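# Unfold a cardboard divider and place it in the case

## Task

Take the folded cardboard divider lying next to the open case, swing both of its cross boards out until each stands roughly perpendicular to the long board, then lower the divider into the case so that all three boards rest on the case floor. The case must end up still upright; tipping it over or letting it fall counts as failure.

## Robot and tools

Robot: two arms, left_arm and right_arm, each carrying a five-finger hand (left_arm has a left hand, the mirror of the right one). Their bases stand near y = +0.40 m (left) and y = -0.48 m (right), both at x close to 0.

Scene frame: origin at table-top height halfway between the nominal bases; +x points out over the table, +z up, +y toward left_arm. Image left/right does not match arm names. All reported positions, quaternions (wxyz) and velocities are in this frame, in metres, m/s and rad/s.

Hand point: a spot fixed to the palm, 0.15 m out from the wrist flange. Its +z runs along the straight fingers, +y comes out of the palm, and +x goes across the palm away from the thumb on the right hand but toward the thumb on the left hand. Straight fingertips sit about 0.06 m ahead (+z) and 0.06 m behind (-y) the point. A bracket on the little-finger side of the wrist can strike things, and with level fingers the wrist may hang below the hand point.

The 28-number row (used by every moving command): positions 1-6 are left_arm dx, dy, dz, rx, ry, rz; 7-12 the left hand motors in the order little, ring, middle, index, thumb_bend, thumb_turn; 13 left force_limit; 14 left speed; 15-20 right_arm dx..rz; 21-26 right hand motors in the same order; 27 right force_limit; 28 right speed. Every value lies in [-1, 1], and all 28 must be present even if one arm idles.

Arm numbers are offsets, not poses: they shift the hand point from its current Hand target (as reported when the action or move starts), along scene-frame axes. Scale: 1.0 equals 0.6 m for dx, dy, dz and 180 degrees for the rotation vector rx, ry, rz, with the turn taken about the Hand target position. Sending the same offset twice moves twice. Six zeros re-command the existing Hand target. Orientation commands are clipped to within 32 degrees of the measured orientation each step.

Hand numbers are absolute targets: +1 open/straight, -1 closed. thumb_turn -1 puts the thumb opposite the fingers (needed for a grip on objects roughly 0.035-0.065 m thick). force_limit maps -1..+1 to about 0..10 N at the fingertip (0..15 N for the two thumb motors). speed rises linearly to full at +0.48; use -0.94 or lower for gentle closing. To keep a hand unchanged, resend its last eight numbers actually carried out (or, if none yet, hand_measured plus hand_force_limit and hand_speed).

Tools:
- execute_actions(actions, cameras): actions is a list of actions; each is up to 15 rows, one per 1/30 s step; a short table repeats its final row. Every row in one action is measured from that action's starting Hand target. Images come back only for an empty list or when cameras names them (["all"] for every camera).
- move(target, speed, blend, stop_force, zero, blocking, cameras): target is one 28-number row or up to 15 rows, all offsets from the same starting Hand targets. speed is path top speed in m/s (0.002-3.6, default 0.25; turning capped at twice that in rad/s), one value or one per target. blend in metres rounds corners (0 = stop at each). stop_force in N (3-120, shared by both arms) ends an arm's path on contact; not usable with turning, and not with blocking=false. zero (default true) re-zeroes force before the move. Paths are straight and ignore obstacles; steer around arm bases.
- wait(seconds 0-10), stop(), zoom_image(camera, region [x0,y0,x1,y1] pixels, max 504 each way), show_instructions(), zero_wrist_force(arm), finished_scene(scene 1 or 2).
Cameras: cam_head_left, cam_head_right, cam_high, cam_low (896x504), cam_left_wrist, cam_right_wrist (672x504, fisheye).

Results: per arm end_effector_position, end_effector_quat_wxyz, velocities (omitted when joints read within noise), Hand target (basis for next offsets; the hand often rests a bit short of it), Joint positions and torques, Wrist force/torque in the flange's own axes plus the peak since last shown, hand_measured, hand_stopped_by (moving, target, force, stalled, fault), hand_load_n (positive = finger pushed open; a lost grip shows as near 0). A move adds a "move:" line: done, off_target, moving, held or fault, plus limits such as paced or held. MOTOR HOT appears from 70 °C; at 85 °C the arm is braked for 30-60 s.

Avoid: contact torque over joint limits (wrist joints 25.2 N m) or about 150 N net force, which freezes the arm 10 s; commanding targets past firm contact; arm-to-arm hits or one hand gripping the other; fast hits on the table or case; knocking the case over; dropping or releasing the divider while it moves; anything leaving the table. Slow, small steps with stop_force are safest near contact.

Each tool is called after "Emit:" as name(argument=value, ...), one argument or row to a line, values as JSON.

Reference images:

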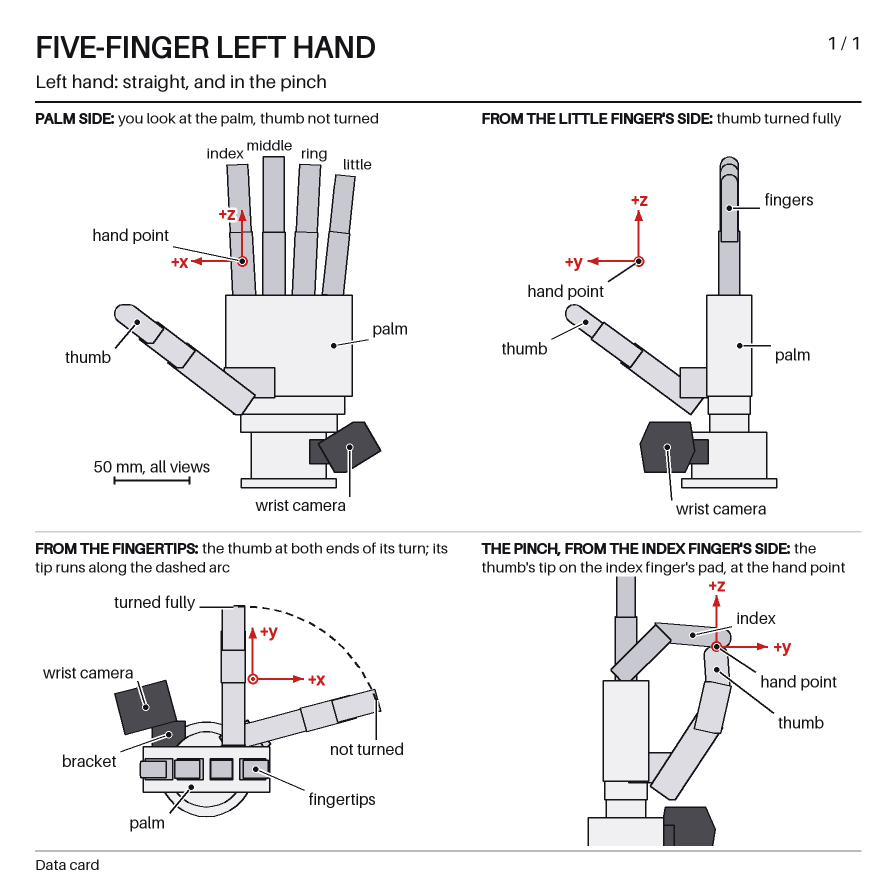

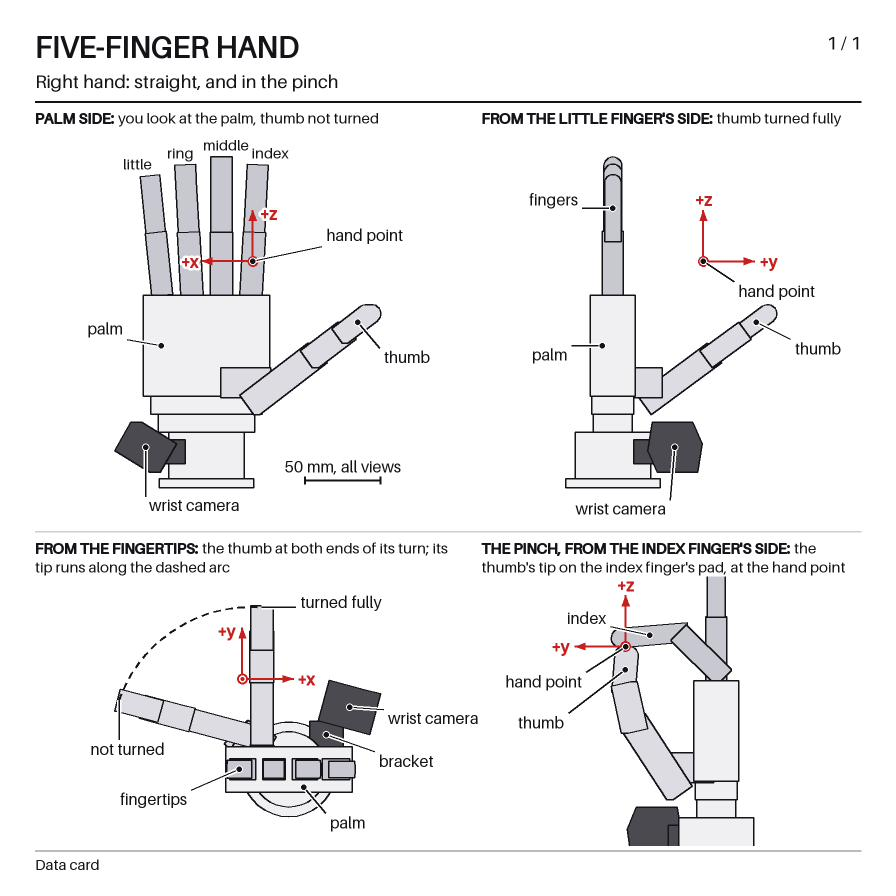

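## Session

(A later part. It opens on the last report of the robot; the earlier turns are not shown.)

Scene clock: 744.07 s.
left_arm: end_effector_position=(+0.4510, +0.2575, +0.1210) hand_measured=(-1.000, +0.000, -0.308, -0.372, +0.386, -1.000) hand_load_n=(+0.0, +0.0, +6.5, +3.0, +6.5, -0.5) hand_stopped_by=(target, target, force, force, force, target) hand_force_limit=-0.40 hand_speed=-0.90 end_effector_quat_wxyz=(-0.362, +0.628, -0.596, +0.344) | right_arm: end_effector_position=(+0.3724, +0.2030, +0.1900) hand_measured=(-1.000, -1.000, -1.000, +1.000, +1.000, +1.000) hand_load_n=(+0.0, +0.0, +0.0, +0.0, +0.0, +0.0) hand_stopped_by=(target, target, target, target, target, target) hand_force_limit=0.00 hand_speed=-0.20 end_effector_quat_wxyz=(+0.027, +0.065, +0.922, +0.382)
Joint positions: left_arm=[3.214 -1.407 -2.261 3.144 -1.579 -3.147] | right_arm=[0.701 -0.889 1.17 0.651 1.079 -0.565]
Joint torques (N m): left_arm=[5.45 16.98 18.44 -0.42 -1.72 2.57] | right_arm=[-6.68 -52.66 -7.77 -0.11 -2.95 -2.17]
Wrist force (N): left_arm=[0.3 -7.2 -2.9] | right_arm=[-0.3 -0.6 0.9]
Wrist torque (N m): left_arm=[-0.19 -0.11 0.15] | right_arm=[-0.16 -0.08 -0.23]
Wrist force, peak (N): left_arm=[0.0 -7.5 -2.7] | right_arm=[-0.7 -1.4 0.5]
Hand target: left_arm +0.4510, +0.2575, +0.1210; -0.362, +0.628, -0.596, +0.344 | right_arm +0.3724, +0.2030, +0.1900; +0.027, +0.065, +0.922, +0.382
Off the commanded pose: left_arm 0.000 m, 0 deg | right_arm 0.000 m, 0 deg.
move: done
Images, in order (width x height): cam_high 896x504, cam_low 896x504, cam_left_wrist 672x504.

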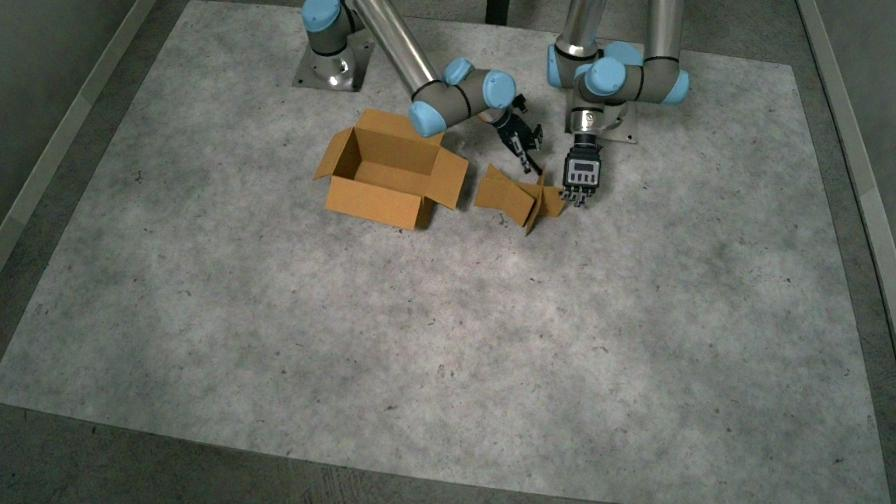

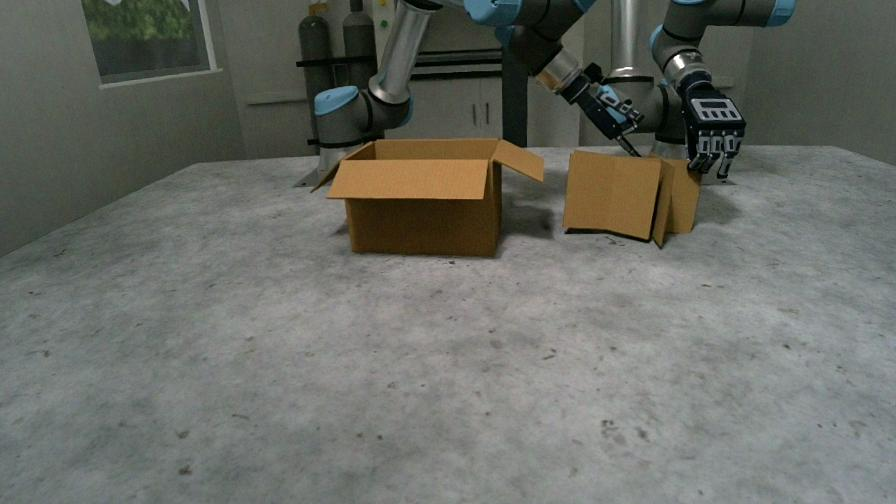

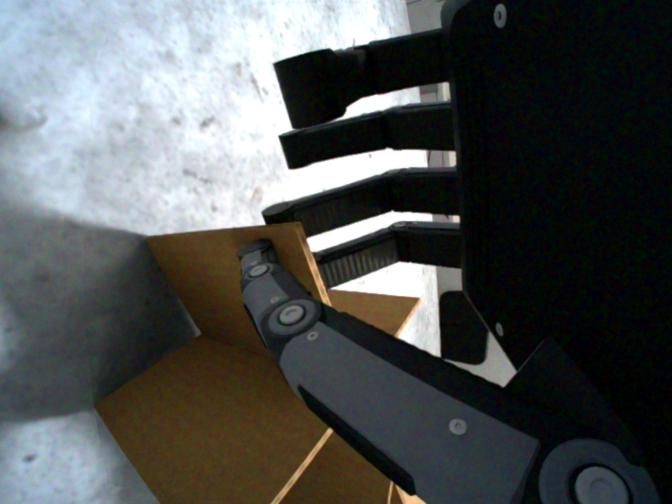

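Emit:
move(
  target=[
    [0,0,0,0,0,0,-1,0,-0.6,-0.6,-0.1,-1,-0.4,-0.9,0.0,-0.03,0,0,0,0,-1,-1,-1,1,1,1,0,-0.2],
    [0,0,0,0,0,0,-1,0,-0.6,-0.6,-0.1,-1,-0.4,-0.9,0.0,-0.06,0.13,0,0,0,-1,-1,-1,1,1,1,0,-0.2],
  ],
  speed=0.08,
  cameras=["cam_high","cam_low","cam_right_wrist","cam_left_wrist"],
)

Emit:
zoom_image(
  camera="cam_high",
  region=[460, 100, 620, 250],
)

Emit:
zoom_image(
  camera="cam_low",
  region=[540, 70, 760, 250],
)

Scene clock: 767.00 s.
left_arm: end_effector_position=(+0.4510, +0.2575, +0.1210) hand_measured=(-1.000, +0.000, -0.308, -0.372, +0.386, -1.000) hand_load_n=(+0.5, +0.0, +6.5, +2.5, +6.5, +0.0) hand_stopped_by=(target, target, force, force, force, target) hand_force_limit=-0.40 hand_speed=-0.90 end_effector_quat_wxyz=(-0.362, +0.628, -0.596, +0.344) | right_arm: end_effector_position=(+0.3725, +0.1670, +0.2682) hand_measured=(-1.000, -1.000, -1.000, +1.000, +1.000, +1.000) hand_load_n=(+0.0, +0.0, +0.0, +0.0, +0.0, +0.0) hand_stopped_by=(target, target, target, target, target, target) hand_force_limit=0.00 hand_speed=-0.20 end_effector_quat_wxyz=(+0.027, +0.065, +0.922, +0.382)
Joint positions: left_arm=[3.214 -1.407 -2.261 3.144 -1.579 -3.147] | right_arm=[0.65 -1.002 1.156 0.8 1.049 -0.613]
Joint torques (N m): left_arm=[4.56 15.81 18.16 0.1 -1.69 2.61] | right_arm=[3.5 -38.35 -9.79 0.04 -0.43 0.84]
Wrist force (N): left_arm=[0.3 -6.6 -2.8] | right_arm=[-0.2 -0.5 0.7]
Wrist torque (N m): left_arm=[-0.17 -0.12 0.14] | right_arm=[-0.12 -0.06 -0.07]
Wrist force, peak (N): left_arm=[0.5 -7.5 -2.9] | right_arm=[-0.2 -1.3 1.5]
Hand target: left_arm +0.4510, +0.2575, +0.1210; -0.362, +0.628, -0.596, +0.344 | right_arm +0.3724, +0.1670, +0.2680; +0.027, +0.065, +0.922, +0.382
Off the commanded pose: left_arm 0.000 m, 0 deg | right_arm 0.000 m, 0 deg.
move: done
Images, in order (width x height): cam_high 896x504, cam_low 896x504, cam_left_wrist 672x504, cam_right_wrist 672x504.

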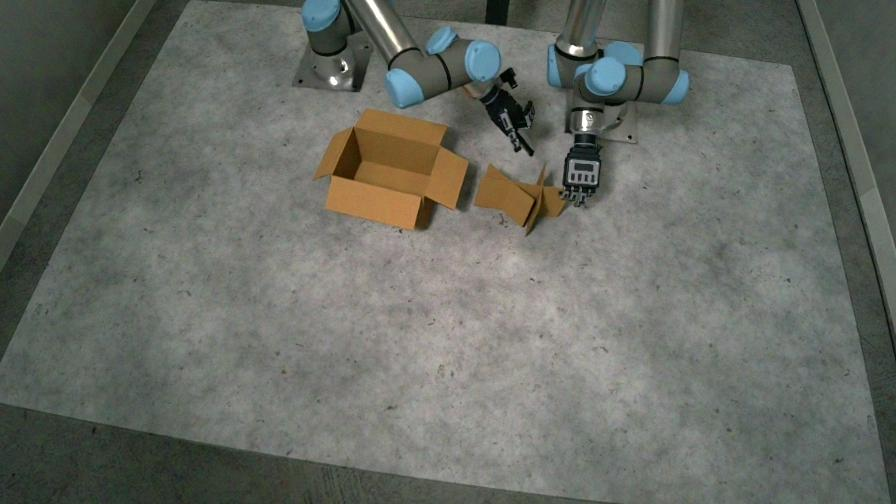

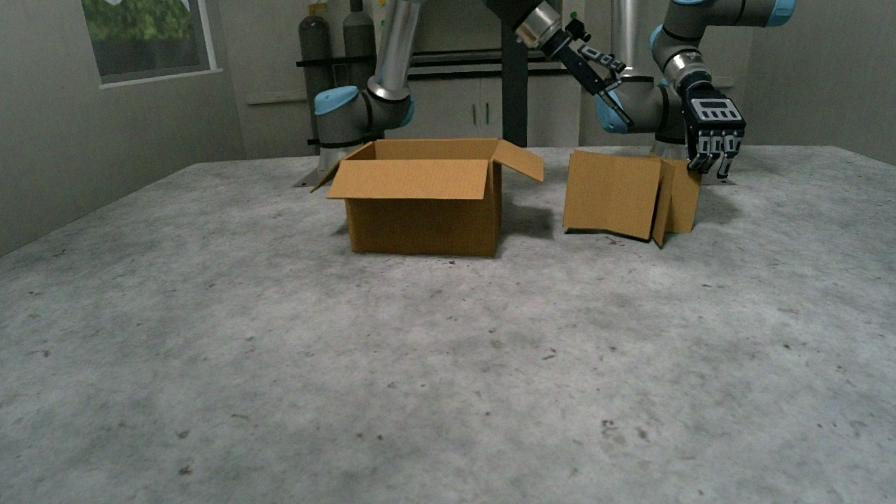

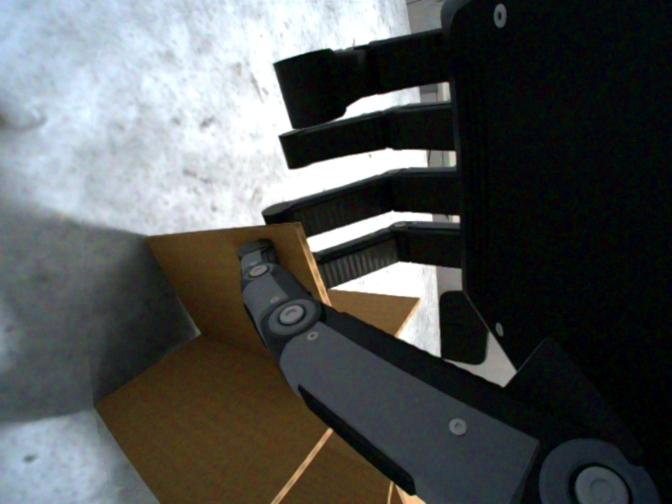

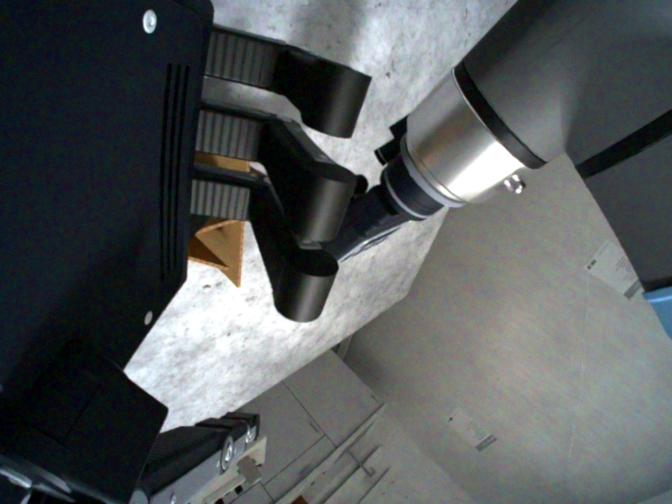

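Scaled by 3.150 from the camera's 896x504 image, which has a finer 1280x720 frame.

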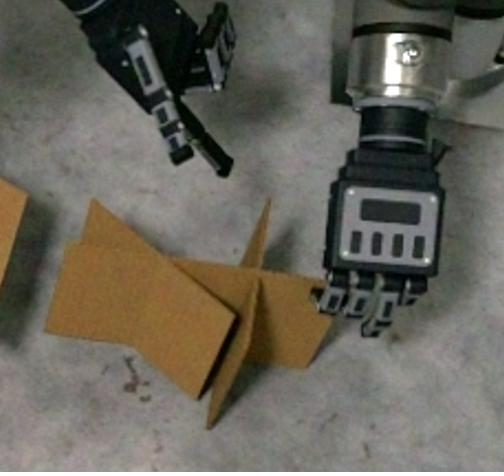

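Scaled by 2.291 from the camera's 896x504 image, which has a finer 1280x720 frame.

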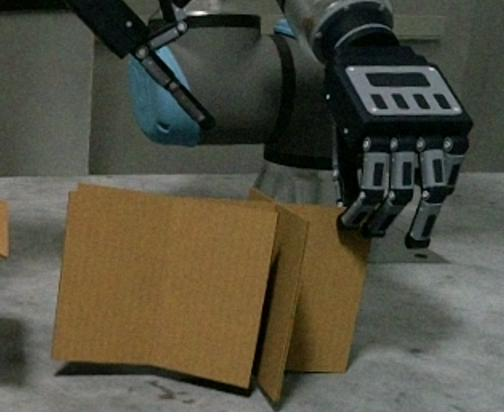

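Emit:
move(
  target=[0,0,0,0,0,0,-1,0,-0.6,-0.6,-0.1,-1,-0.4,-0.9,-0.004,-0.2283,0.0533,0,0,0,1,1,1,1,1,1,0,0.2],
  speed=0.2,
  cameras=["cam_right_wrist"],
)

Emit:
zoom_image(
  camera="cam_right_wrist",
  region=[200, 80, 440, 320],
)

Scene clock: 782.10 s.
left_arm: end_effector_position=(+0.4510, +0.2575, +0.1210) hand_measured=(-1.000, +0.000, -0.308, -0.372, +0.386, -1.000) hand_load_n=(+0.0, +0.0, +6.5, +3.0, +6.5, +0.0) hand_stopped_by=(target, target, force, force, force, target) hand_force_limit=-0.40 hand_speed=-0.90 end_effector_quat_wxyz=(-0.362, +0.628, -0.596, +0.344) | right_arm: end_effector_position=(+0.3700, +0.0300, +0.2999) hand_measured=(+1.000, +1.000, +1.000, +1.000, +1.000, +1.000) hand_load_n=(-0.5, +0.0, +0.0, +0.0, +0.0, +0.0) hand_stopped_by=(target, target, target, target, target, target) hand_force_limit=0.00 hand_speed=0.20 end_effector_quat_wxyz=(+0.027, +0.065, +0.922, +0.382)
Joint positions: left_arm=[3.214 -1.407 -2.261 3.144 -1.579 -3.147] | right_arm=[0.407 -1.243 1.461 0.875 0.922 -0.862]
Joint torques (N m): left_arm=[4.87 15.5 16.92 0.3 -1.77 2.54] | right_arm=[-2.57 -39.04 -33.77 1.15 1.04 0.68]
Wrist force (N): left_arm=[0.4 -6.7 -2.6] | right_arm=[-0.3 -0.7 0.5]
Wrist torque (N m): left_arm=[-0.19 -0.12 0.15] | right_arm=[-0.15 0.00 -0.27]
Wrist force, peak (N): left_arm=[0.2 -7.4 -3.1] | right_arm=[0.4 0.2 2.2]
Hand target: left_arm +0.4510, +0.2575, +0.1210; -0.362, +0.628, -0.596, +0.344 | right_arm +0.3700, +0.0300, +0.3000; +0.027, +0.065, +0.922, +0.382
Off the commanded pose: left_arm 0.000 m, 0 deg | right_arm 0.000 m, 0 deg.
move: done
Images, in order (width x height): cam_right_wrist 672x504.

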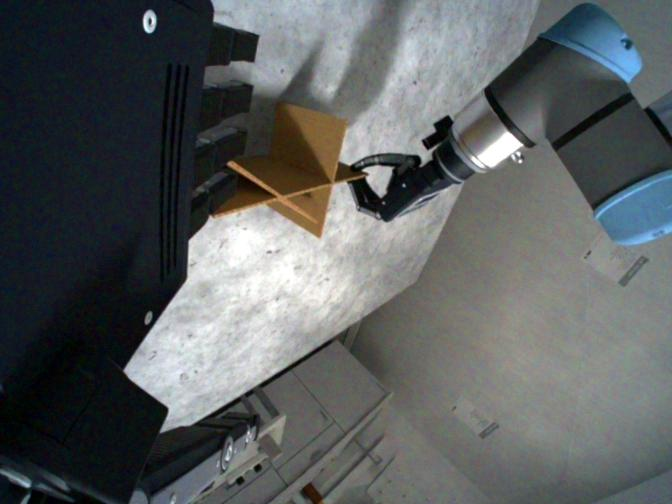

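Scaled by 2.100 from the camera's 672x504 image, which has a finer 960x720 frame.

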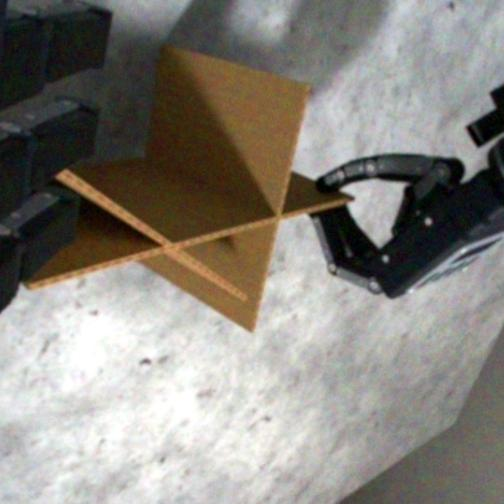

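Emit:
move(
  target=[0,0,0,0,0,0,-1,0,-0.6,-0.6,-0.1,-1,-0.4,-0.9,0.0625,0.0578,-0.0833,0,0,0,-1,-1,-1,1,1,1,0,0.2],
  speed=0.15,
  cameras=["cam_right_wrist"],
)

Emit:
move(
  target=[0,0,0,0,0,0,-1,0,-0.6,-0.6,-0.1,-1,-0.4,-0.9,0.0,0.0,-0.09,0,0,0,-1,-1,-1,1,1,1,0,0.2],
  speed=0.06,
  stop_force=4,
  cameras=["cam_high","cam_low"],
)

Emit:
zoom_image(
  camera="cam_high",
  region=[440, 100, 600, 250],
)

Emit:
zoom_image(
  camera="cam_low",
  region=[520, 70, 740, 250],
)

Scene clock: 830.90 s.
left_arm: end_effector_position=(+0.4510, +0.2575, +0.1210) hand_measured=(-1.000, +0.000, -0.308, -0.372, +0.386, -1.000) hand_load_n=(+0.0, +0.0, +6.5, +3.0, +6.5, +0.0) hand_stopped_by=(target, target, force, force, force, target) hand_force_limit=-0.40 hand_speed=-0.90 end_effector_quat_wxyz=(-0.362, +0.628, -0.596, +0.344) | right_arm: end_effector_position=(+0.4075, +0.0647, +0.2501) hand_measured=(-1.000, -1.000, -1.000, +1.000, +1.000, +1.000) hand_load_n=(+0.0, +0.0, +0.0, +0.0, +0.0, +0.0) hand_stopped_by=(target, target, target, target, target, target) hand_force_limit=0.00 hand_speed=0.20 end_effector_quat_wxyz=(+0.027, +0.065, +0.922, +0.382)
Joint positions: left_arm=[3.214 -1.407 -2.261 3.144 -1.579 -3.147] | right_arm=[0.442 -1.095 1.373 0.791 0.939 -0.823]
Joint torques (N m): left_arm=[3.82 14.53 18.01 0.54 -1.62 2.73] | right_arm=[-7.86 -32.41 -7.42 1.59 -2.93 -1.98]
Wrist force (N): left_arm=[0.4 -6.9 -2.7] | right_arm=[-0.2 -0.3 0.7]
Wrist torque (N m): left_arm=[-0.20 -0.13 0.15] | right_arm=[-0.07 -0.03 -0.21]
Wrist force, peak (N): left_arm=[0.4 -7.4 -3.0] | right_arm=[-0.9 -0.6 1.6]
Hand target: left_arm +0.4510, +0.2575, +0.1210; -0.362, +0.628, -0.596, +0.344 | right_arm +0.4075, +0.0647, +0.2500; +0.027, +0.065, +0.922, +0.382
Off the commanded pose: left_arm 0.000 m, 0 deg | right_arm 0.000 m, 0 deg.
move: done
Images, in order (width x height): cam_right_wrist 672x504.

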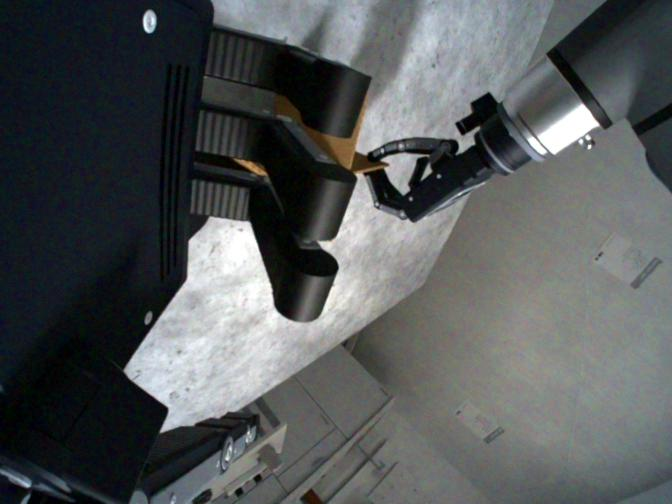

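Scene clock: 832.87 s.
left_arm: end_effector_position=(+0.4510, +0.2575, +0.1210) hand_measured=(-1.000, +0.000, -0.308, -0.372, +0.386, -1.000) hand_load_n=(+0.0, +0.0, +6.5, +3.0, +6.5, +0.0) hand_stopped_by=(target, target, force, force, force, target) hand_force_limit=-0.40 hand_speed=-0.90 end_effector_quat_wxyz=(-0.362, +0.628, -0.596, +0.344) | right_arm: end_effector_position=(+0.4075, +0.0647, +0.1960) hand_measured=(-1.000, -1.000, -1.000, +1.000, +1.000, +1.000) hand_load_n=(+0.0, +0.0, +0.0, +0.0, +0.0, +0.0) hand_stopped_by=(target, target, target, target, target, target) hand_force_limit=0.00 hand_speed=0.20 end_effector_quat_wxyz=(+0.027, +0.065, +0.922, +0.382)
Joint positions: left_arm=[3.214 -1.407 -2.261 3.144 -1.579 -3.147] | right_arm=[0.442 -1.052 1.453 0.668 0.939 -0.823]
Joint torques (N m): left_arm=[4.17 15.04 15.37 0.7 -1.47 2.46] | right_arm=[1.95 -46.08 -36.19 0.75 -2.98 2.22]
Wrist force (N): left_arm=[0.4 -6.9 -2.6] | right_arm=[-0.1 -0.6 0.7]
Wrist torque (N m): left_arm=[-0.20 -0.12 0.15] | right_arm=[-0.13 -0.04 -0.13]
Wrist force, peak (N): left_arm=[0.4 -7.3 -3.0] | right_arm=[-0.3 -1.2 1.0]
Hand target: left_arm +0.4510, +0.2575, +0.1210; -0.362, +0.628, -0.596, +0.344 | right_arm +0.4075, +0.0647, +0.1960; +0.027, +0.065, +0.922, +0.382
Off the commanded pose: left_arm 0.000 m, 0 deg | right_arm 0.000 m, 0 deg.
move: done
Images, in order (width x height): cam_high 896x504, cam_low 896x504.

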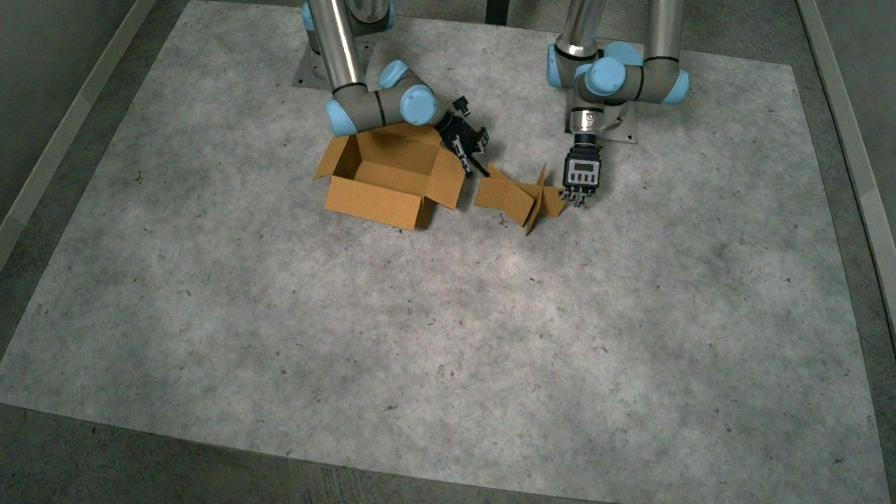

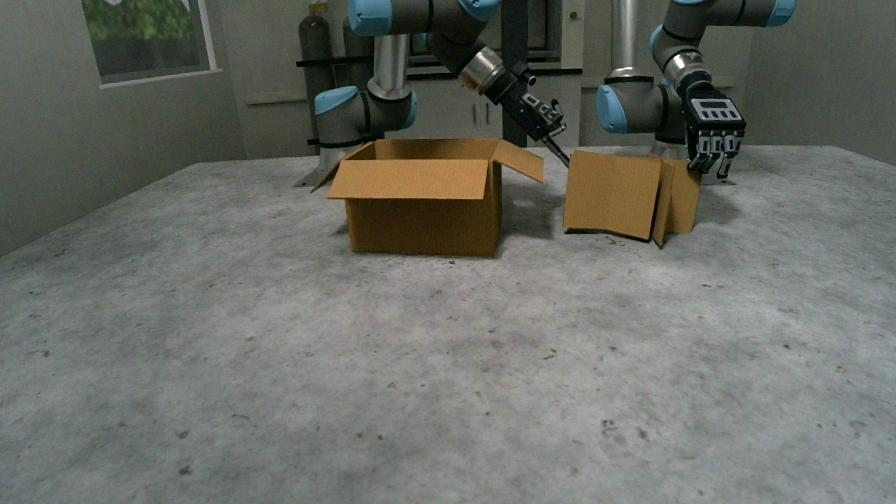

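Scaled by 3.150 from the camera's 896x504 image, which has a finer 1280x720 frame.

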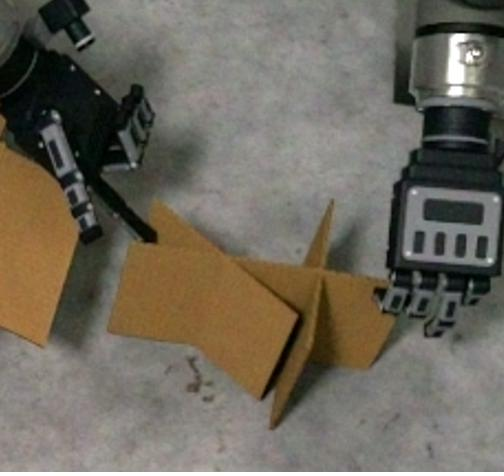

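Scaled by 2.291 from the camera's 896x504 image, which has a finer 1280x720 frame.

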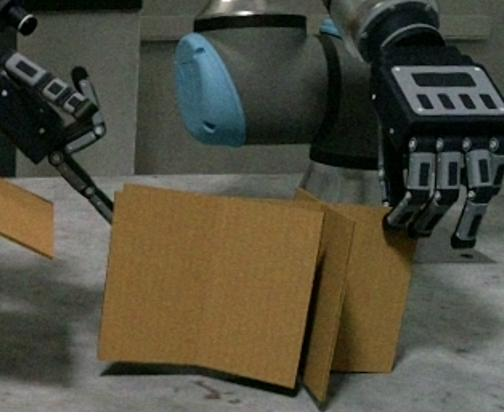

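Emit:
move(
  target=[
    [0,0,0,0,0,0,-1,0,-0.6,-0.6,-0.1,-1,-0.4,-0.9,-0.0095,0.0175,-0.01,0,0,0,-1,-1,-1,1,1,1,0,0.2],
    [0,0,0,0,0,0,-1,0,-0.6,-0.6,-0.1,-1,-0.4,-0.9,-0.023,0.0277,-0.01,0,0,0,-1,-1,-1,1,1,1,0,0.2],
    [0,0,0,0,0,0,-1,0,-0.6,-0.6,-0.1,-1,-0.4,-0.9,-0.0395,0.047,-0.01,0,0,0,-1,-1,-1,1,1,1,0,0.2],
    [0,0,0,0,0,0,-1,0,-0.6,-0.6,-0.1,-1,-0.4,-0.9,-0.0503,0.07,-0.01,0,0,0,-1,-1,-1,1,1,1,0,0.2],
  ],
  speed=0.04,
  stop_force=15,
  cameras=["cam_high","cam_low","cam_left_wrist"],
)

Emit:
zoom_image(
  camera="cam_high",
  region=[440, 100, 600, 250],
)

Emit:
zoom_image(
  camera="cam_low",
  region=[520, 70, 740, 250],
)

Scene clock: 852.17 s.
left_arm: end_effector_position=(+0.4510, +0.2575, +0.1210) hand_measured=(-1.000, +0.000, -0.308, -0.372, +0.386, -1.000) hand_load_n=(+0.5, +0.0, +6.5, +3.0, +6.5, +0.0) hand_stopped_by=(target, target, force, force, force, target) hand_force_limit=-0.40 hand_speed=-0.90 end_effector_quat_wxyz=(-0.362, +0.628, -0.596, +0.344) | right_arm: end_effector_position=(+0.3774, +0.1067, +0.1900) hand_measured=(-1.000, -1.000, -1.000, +1.000, +1.000, +1.000) hand_load_n=(+0.0, +0.0, +0.0, +0.0, +0.0, +0.0) hand_stopped_by=(target, target, target, target, target, target) hand_force_limit=0.00 hand_speed=0.20 end_effector_quat_wxyz=(+0.027, +0.065, +0.922, +0.382)
Joint positions: left_arm=[3.214 -1.407 -2.261 3.144 -1.579 -3.147] | right_arm=[0.547 -1.042 1.44 0.609 0.992 -0.713]
Joint torques (N m): left_arm=[3.03 11.5 15.6 0.66 -1.52 2.65] | right_arm=[-7.5 -47.29 -6.74 2.45 -3.14 -2.23]
Wrist force (N): left_arm=[0.3 -6.8 -2.6] | right_arm=[-0.1 -1.0 0.9]
Wrist torque (N m): left_arm=[-0.17 -0.09 0.14] | right_arm=[-0.22 -0.04 -0.12]
Wrist force, peak (N): left_arm=[0.3 -7.5 -2.7] | right_arm=[-0.3 -1.1 0.8]
Hand target: left_arm +0.4510, +0.2575, +0.1210; -0.362, +0.628, -0.596, +0.344 | right_arm +0.3774, +0.1067, +0.1900; +0.027, +0.065, +0.922, +0.382
Off the commanded pose: left_arm 0.000 m, 0 deg | right_arm 0.000 m, 0 deg.
move: done
Images, in order (width x height): cam_high 896x504, cam_low 896x504, cam_left_wrist 672x504.

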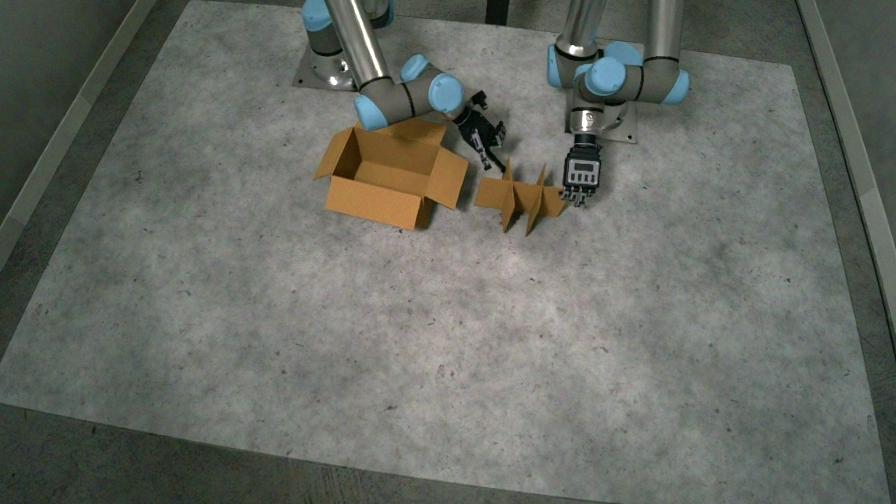

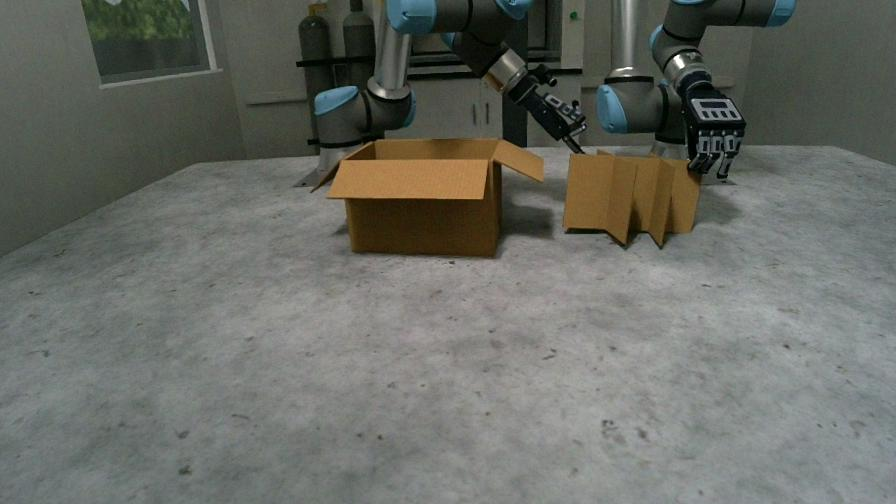

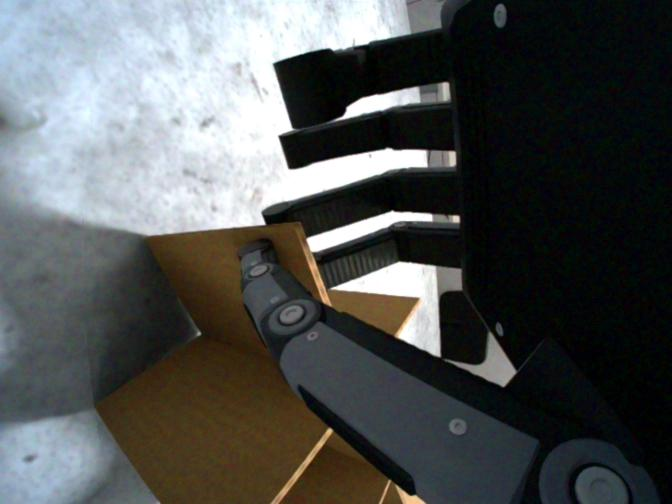

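Scaled by 3.150 from the camera's 896x504 image, which has a finer 1280x720 frame.

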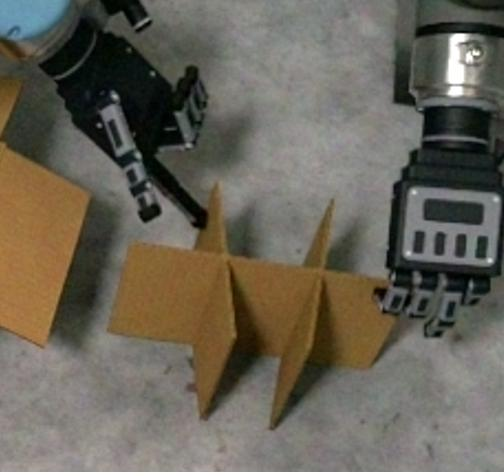

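Scaled by 2.291 from the camera's 896x504 image, which has a finer 1280x720 frame.

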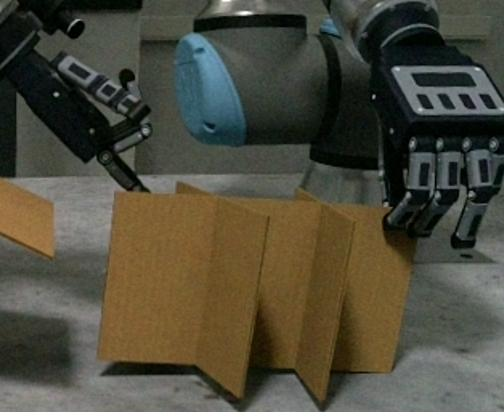

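Emit:
move(
  target=[
    [0,0,0,0,0,0,-1,0,-0.6,-0.6,-0.1,-1,-0.4,-0.9,-0.004,0.0233,0,0,0,0,-1,-1,-1,1,1,1,0,0.2],
  ],
  speed=0.04,
  stop_force=15,
  cameras=["cam_high","cam_low"],
)

Emit:
zoom_image(
  camera="cam_high",
  region=[440, 100, 600, 250],
)

Emit:
zoom_image(
  camera="cam_low",
  region=[520, 70, 740, 250],
)

Scene clock: 858.53 s.
left_arm: end_effector_position=(+0.4510, +0.2575, +0.1210) hand_measured=(-1.000, +0.000, -0.308, -0.372, +0.386, -1.000) hand_load_n=(+0.0, +0.0, +6.5, +3.0, +6.5, +0.0) hand_stopped_by=(target, target, force, force, force, target) hand_force_limit=-0.40 hand_speed=-0.90 end_effector_quat_wxyz=(-0.362, +0.628, -0.596, +0.344) | right_arm: end_effector_position=(+0.3750, +0.1207, +0.1900) hand_measured=(-1.000, -1.000, -1.000, +1.000, +1.000, +1.000) hand_load_n=(+0.0, +0.0, +0.5, +0.0, +0.0, +0.0) hand_stopped_by=(target, target, target, target, target, target) hand_force_limit=0.00 hand_speed=0.20 end_effector_quat_wxyz=(+0.027, +0.065, +0.922, +0.382)
Joint positions: left_arm=[3.214 -1.407 -2.261 3.144 -1.579 -3.147] | right_arm=[0.574 -1.026 1.409 0.608 1.006 -0.686]
Joint torques (N m): left_arm=[2.2 12.15 13.79 0.87 -1.23 2.72] | right_arm=[-7.91 -47.41 -6.75 2.14 -3.08 -2.15]
Wrist force (N): left_arm=[0.4 -7.2 -2.8] | right_arm=[-0.3 -0.8 0.6]
Wrist torque (N m): left_arm=[-0.19 -0.12 0.15] | right_arm=[-0.19 0.00 -0.20]
Wrist force, peak (N): left_arm=[0.2 -7.6 -3.0] | right_arm=[-0.5 -1.6 0.9]
Hand target: left_arm +0.4510, +0.2575, +0.1210; -0.362, +0.628, -0.596, +0.344 | right_arm +0.3750, +0.1207, +0.1900; +0.027, +0.065, +0.922, +0.382
Off the commanded pose: left_arm 0.000 m, 0 deg | right_arm 0.000 m, 0 deg.
move: done
Images, in order (width x height): cam_high 896x504, cam_low 896x504.

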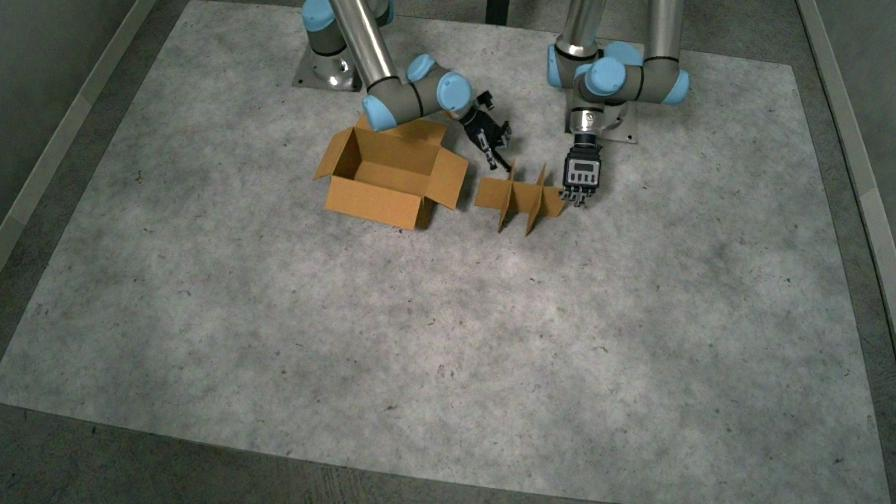

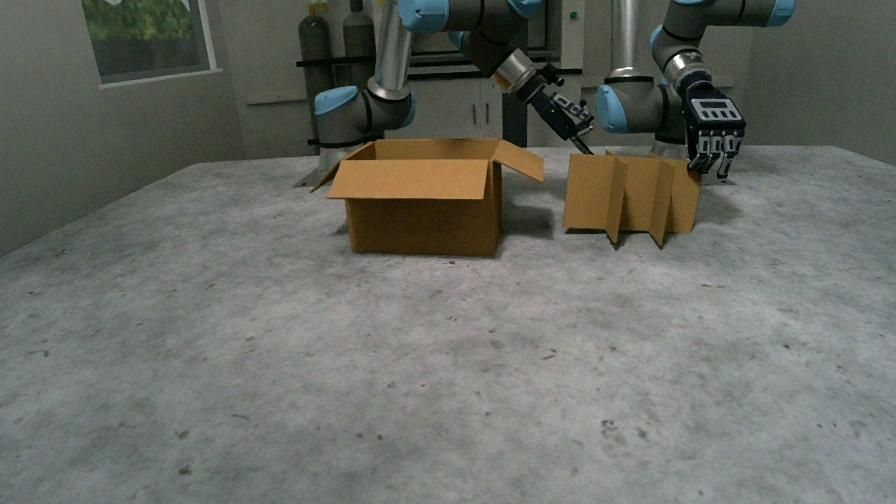

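Scaled by 3.150 from the camera's 896x504 image, which has a finer 1280x720 frame.

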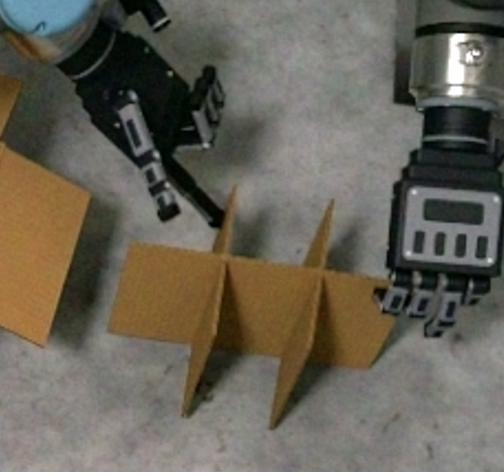

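Scaled by 2.291 from the camera's 896x504 image, which has a finer 1280x720 frame.

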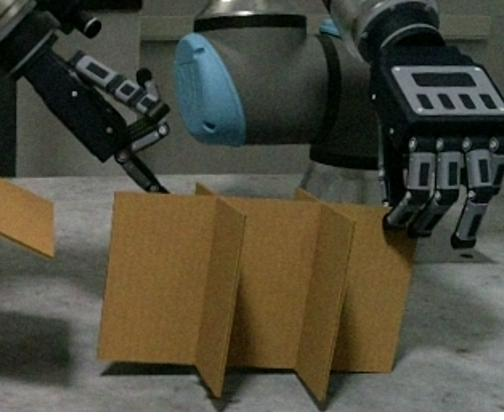

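Emit:
move(
  target=[
    [0,0,0,0,0,0,-1,0,-0.6,-0.6,-0.1,-1,-0.4,-0.9,0.0,-0.03,0,0,0,0,-1,-1,-1,1,1,1,0,0.2],
    [0,0,0,0,0,0,-1,0,-0.6,-0.6,-0.1,-1,-0.4,-0.9,-0.008,-0.07,0.1,0,0,0,-1,-1,-1,1,1,1,0,0.2],
    [0,0,0,0,0,0,-1,0,-0.6,-0.6,-0.1,-1,-0.4,-0.9,-0.0083,-0.1512,0.1833,0,0,0,1,1,1,1,1,1,0,0.2],
  ],
  speed=0.12,
  cameras=["cam_high","cam_low","cam_right_wrist"],
)

Emit:
zoom_image(
  camera="cam_high",
  region=[440, 100, 600, 250],
)

Emit:
zoom_image(
  camera="cam_right_wrist",
  region=[190, 80, 410, 270],
)

Scene clock: 871.27 s.
left_arm: end_effector_position=(+0.4510, +0.2575, +0.1210) hand_measured=(-1.000, +0.000, -0.308, -0.372, +0.386, -1.000) hand_load_n=(+0.0, +0.0, +6.5, +3.0, +6.5, +0.0) hand_stopped_by=(target, target, force, force, force, target) hand_force_limit=-0.40 hand_speed=-0.90 end_effector_quat_wxyz=(-0.362, +0.628, -0.596, +0.344) | right_arm: end_effector_position=(+0.3700, +0.0299, +0.2999) hand_measured=(+1.000, +1.000, +1.000, +1.000, +1.000, +1.000) hand_load_n=(+0.0, +0.0, +0.0, +0.0, +0.0, +0.0) hand_stopped_by=(target, target, target, target, target, target) hand_force_limit=0.00 hand_speed=0.20 end_effector_quat_wxyz=(+0.027, +0.065, +0.922, +0.382)
Joint positions: left_arm=[3.214 -1.407 -2.261 3.144 -1.579 -3.147] | right_arm=[0.407 -1.243 1.461 0.875 0.922 -0.862]
Joint torques (N m): left_arm=[2.43 12.16 12.6 1.31 -1.57 2.59] | right_arm=[7.74 -39.11 -33.85 2.17 0.81 0.86]
Wrist force (N): left_arm=[0.5 -6.9 -2.9] | right_arm=[0.0 -0.6 0.3]
Wrist torque (N m): left_arm=[-0.15 -0.14 0.15] | right_arm=[-0.12 -0.03 -0.25]
Wrist force, peak (N): left_arm=[0.4 -7.4 -3.1] | right_arm=[-0.3 -1.5 1.9]
Hand target: left_arm +0.4510, +0.2575, +0.1210; -0.362, +0.628, -0.596, +0.344 | right_arm +0.3700, +0.0299, +0.3000; +0.027, +0.065, +0.922, +0.382
Off the commanded pose: left_arm 0.000 m, 0 deg | right_arm 0.000 m, 0 deg.
move: done
Images, in order (width x height): cam_high 896x504, cam_low 896x504, cam_right_wrist 672x504.

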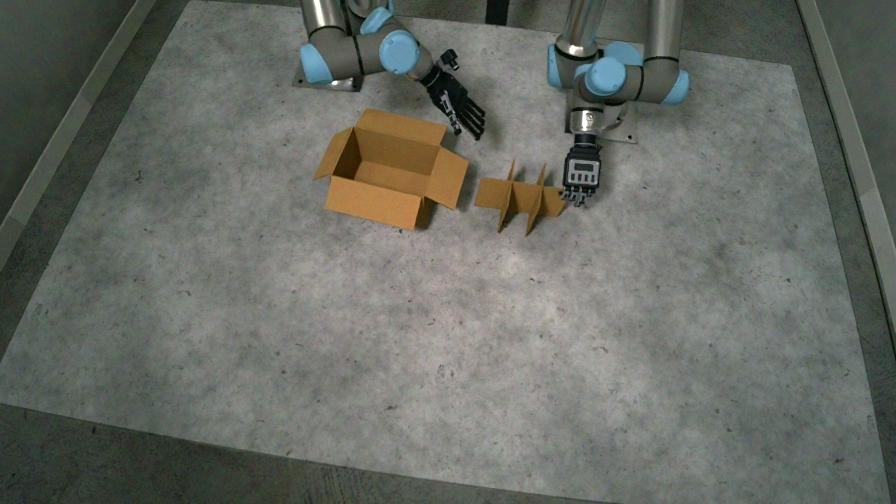

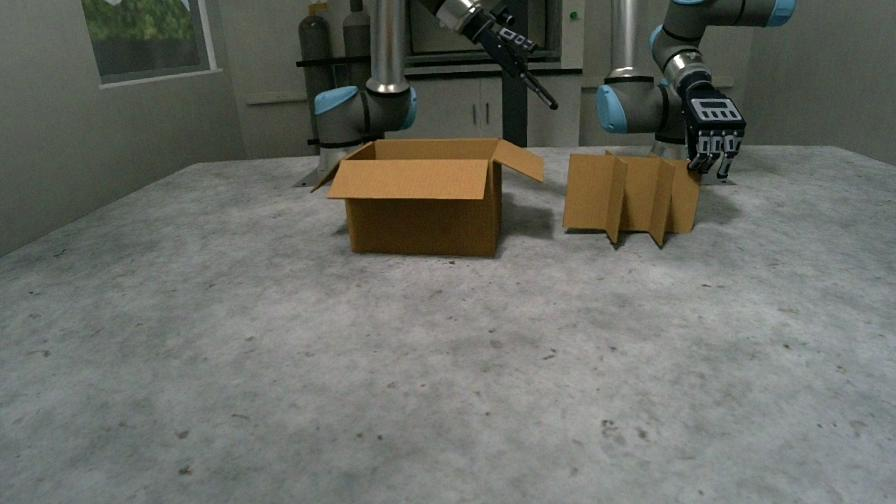

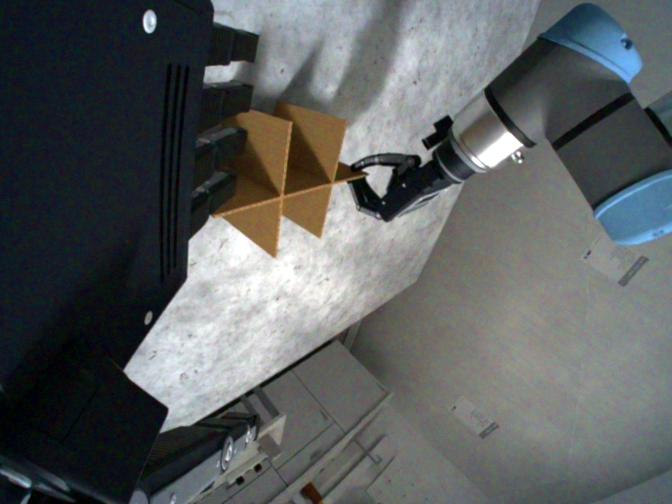

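Scaled by 3.150 from the camera's 896x504 image, which has a finer 1280x720 frame.

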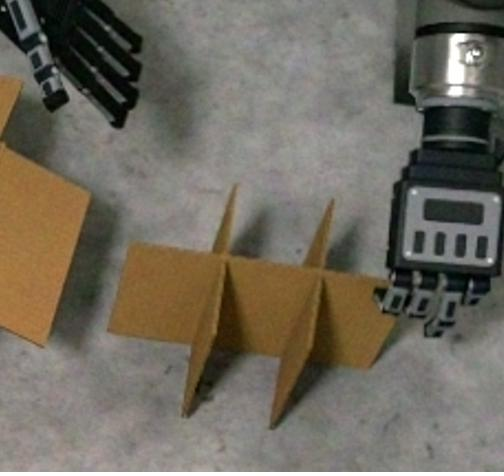

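Scaled by 2.291 from the camera's 672x504 image, which has a finer 960x720 frame.

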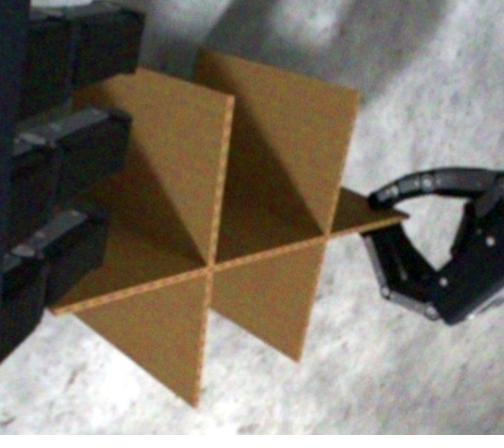

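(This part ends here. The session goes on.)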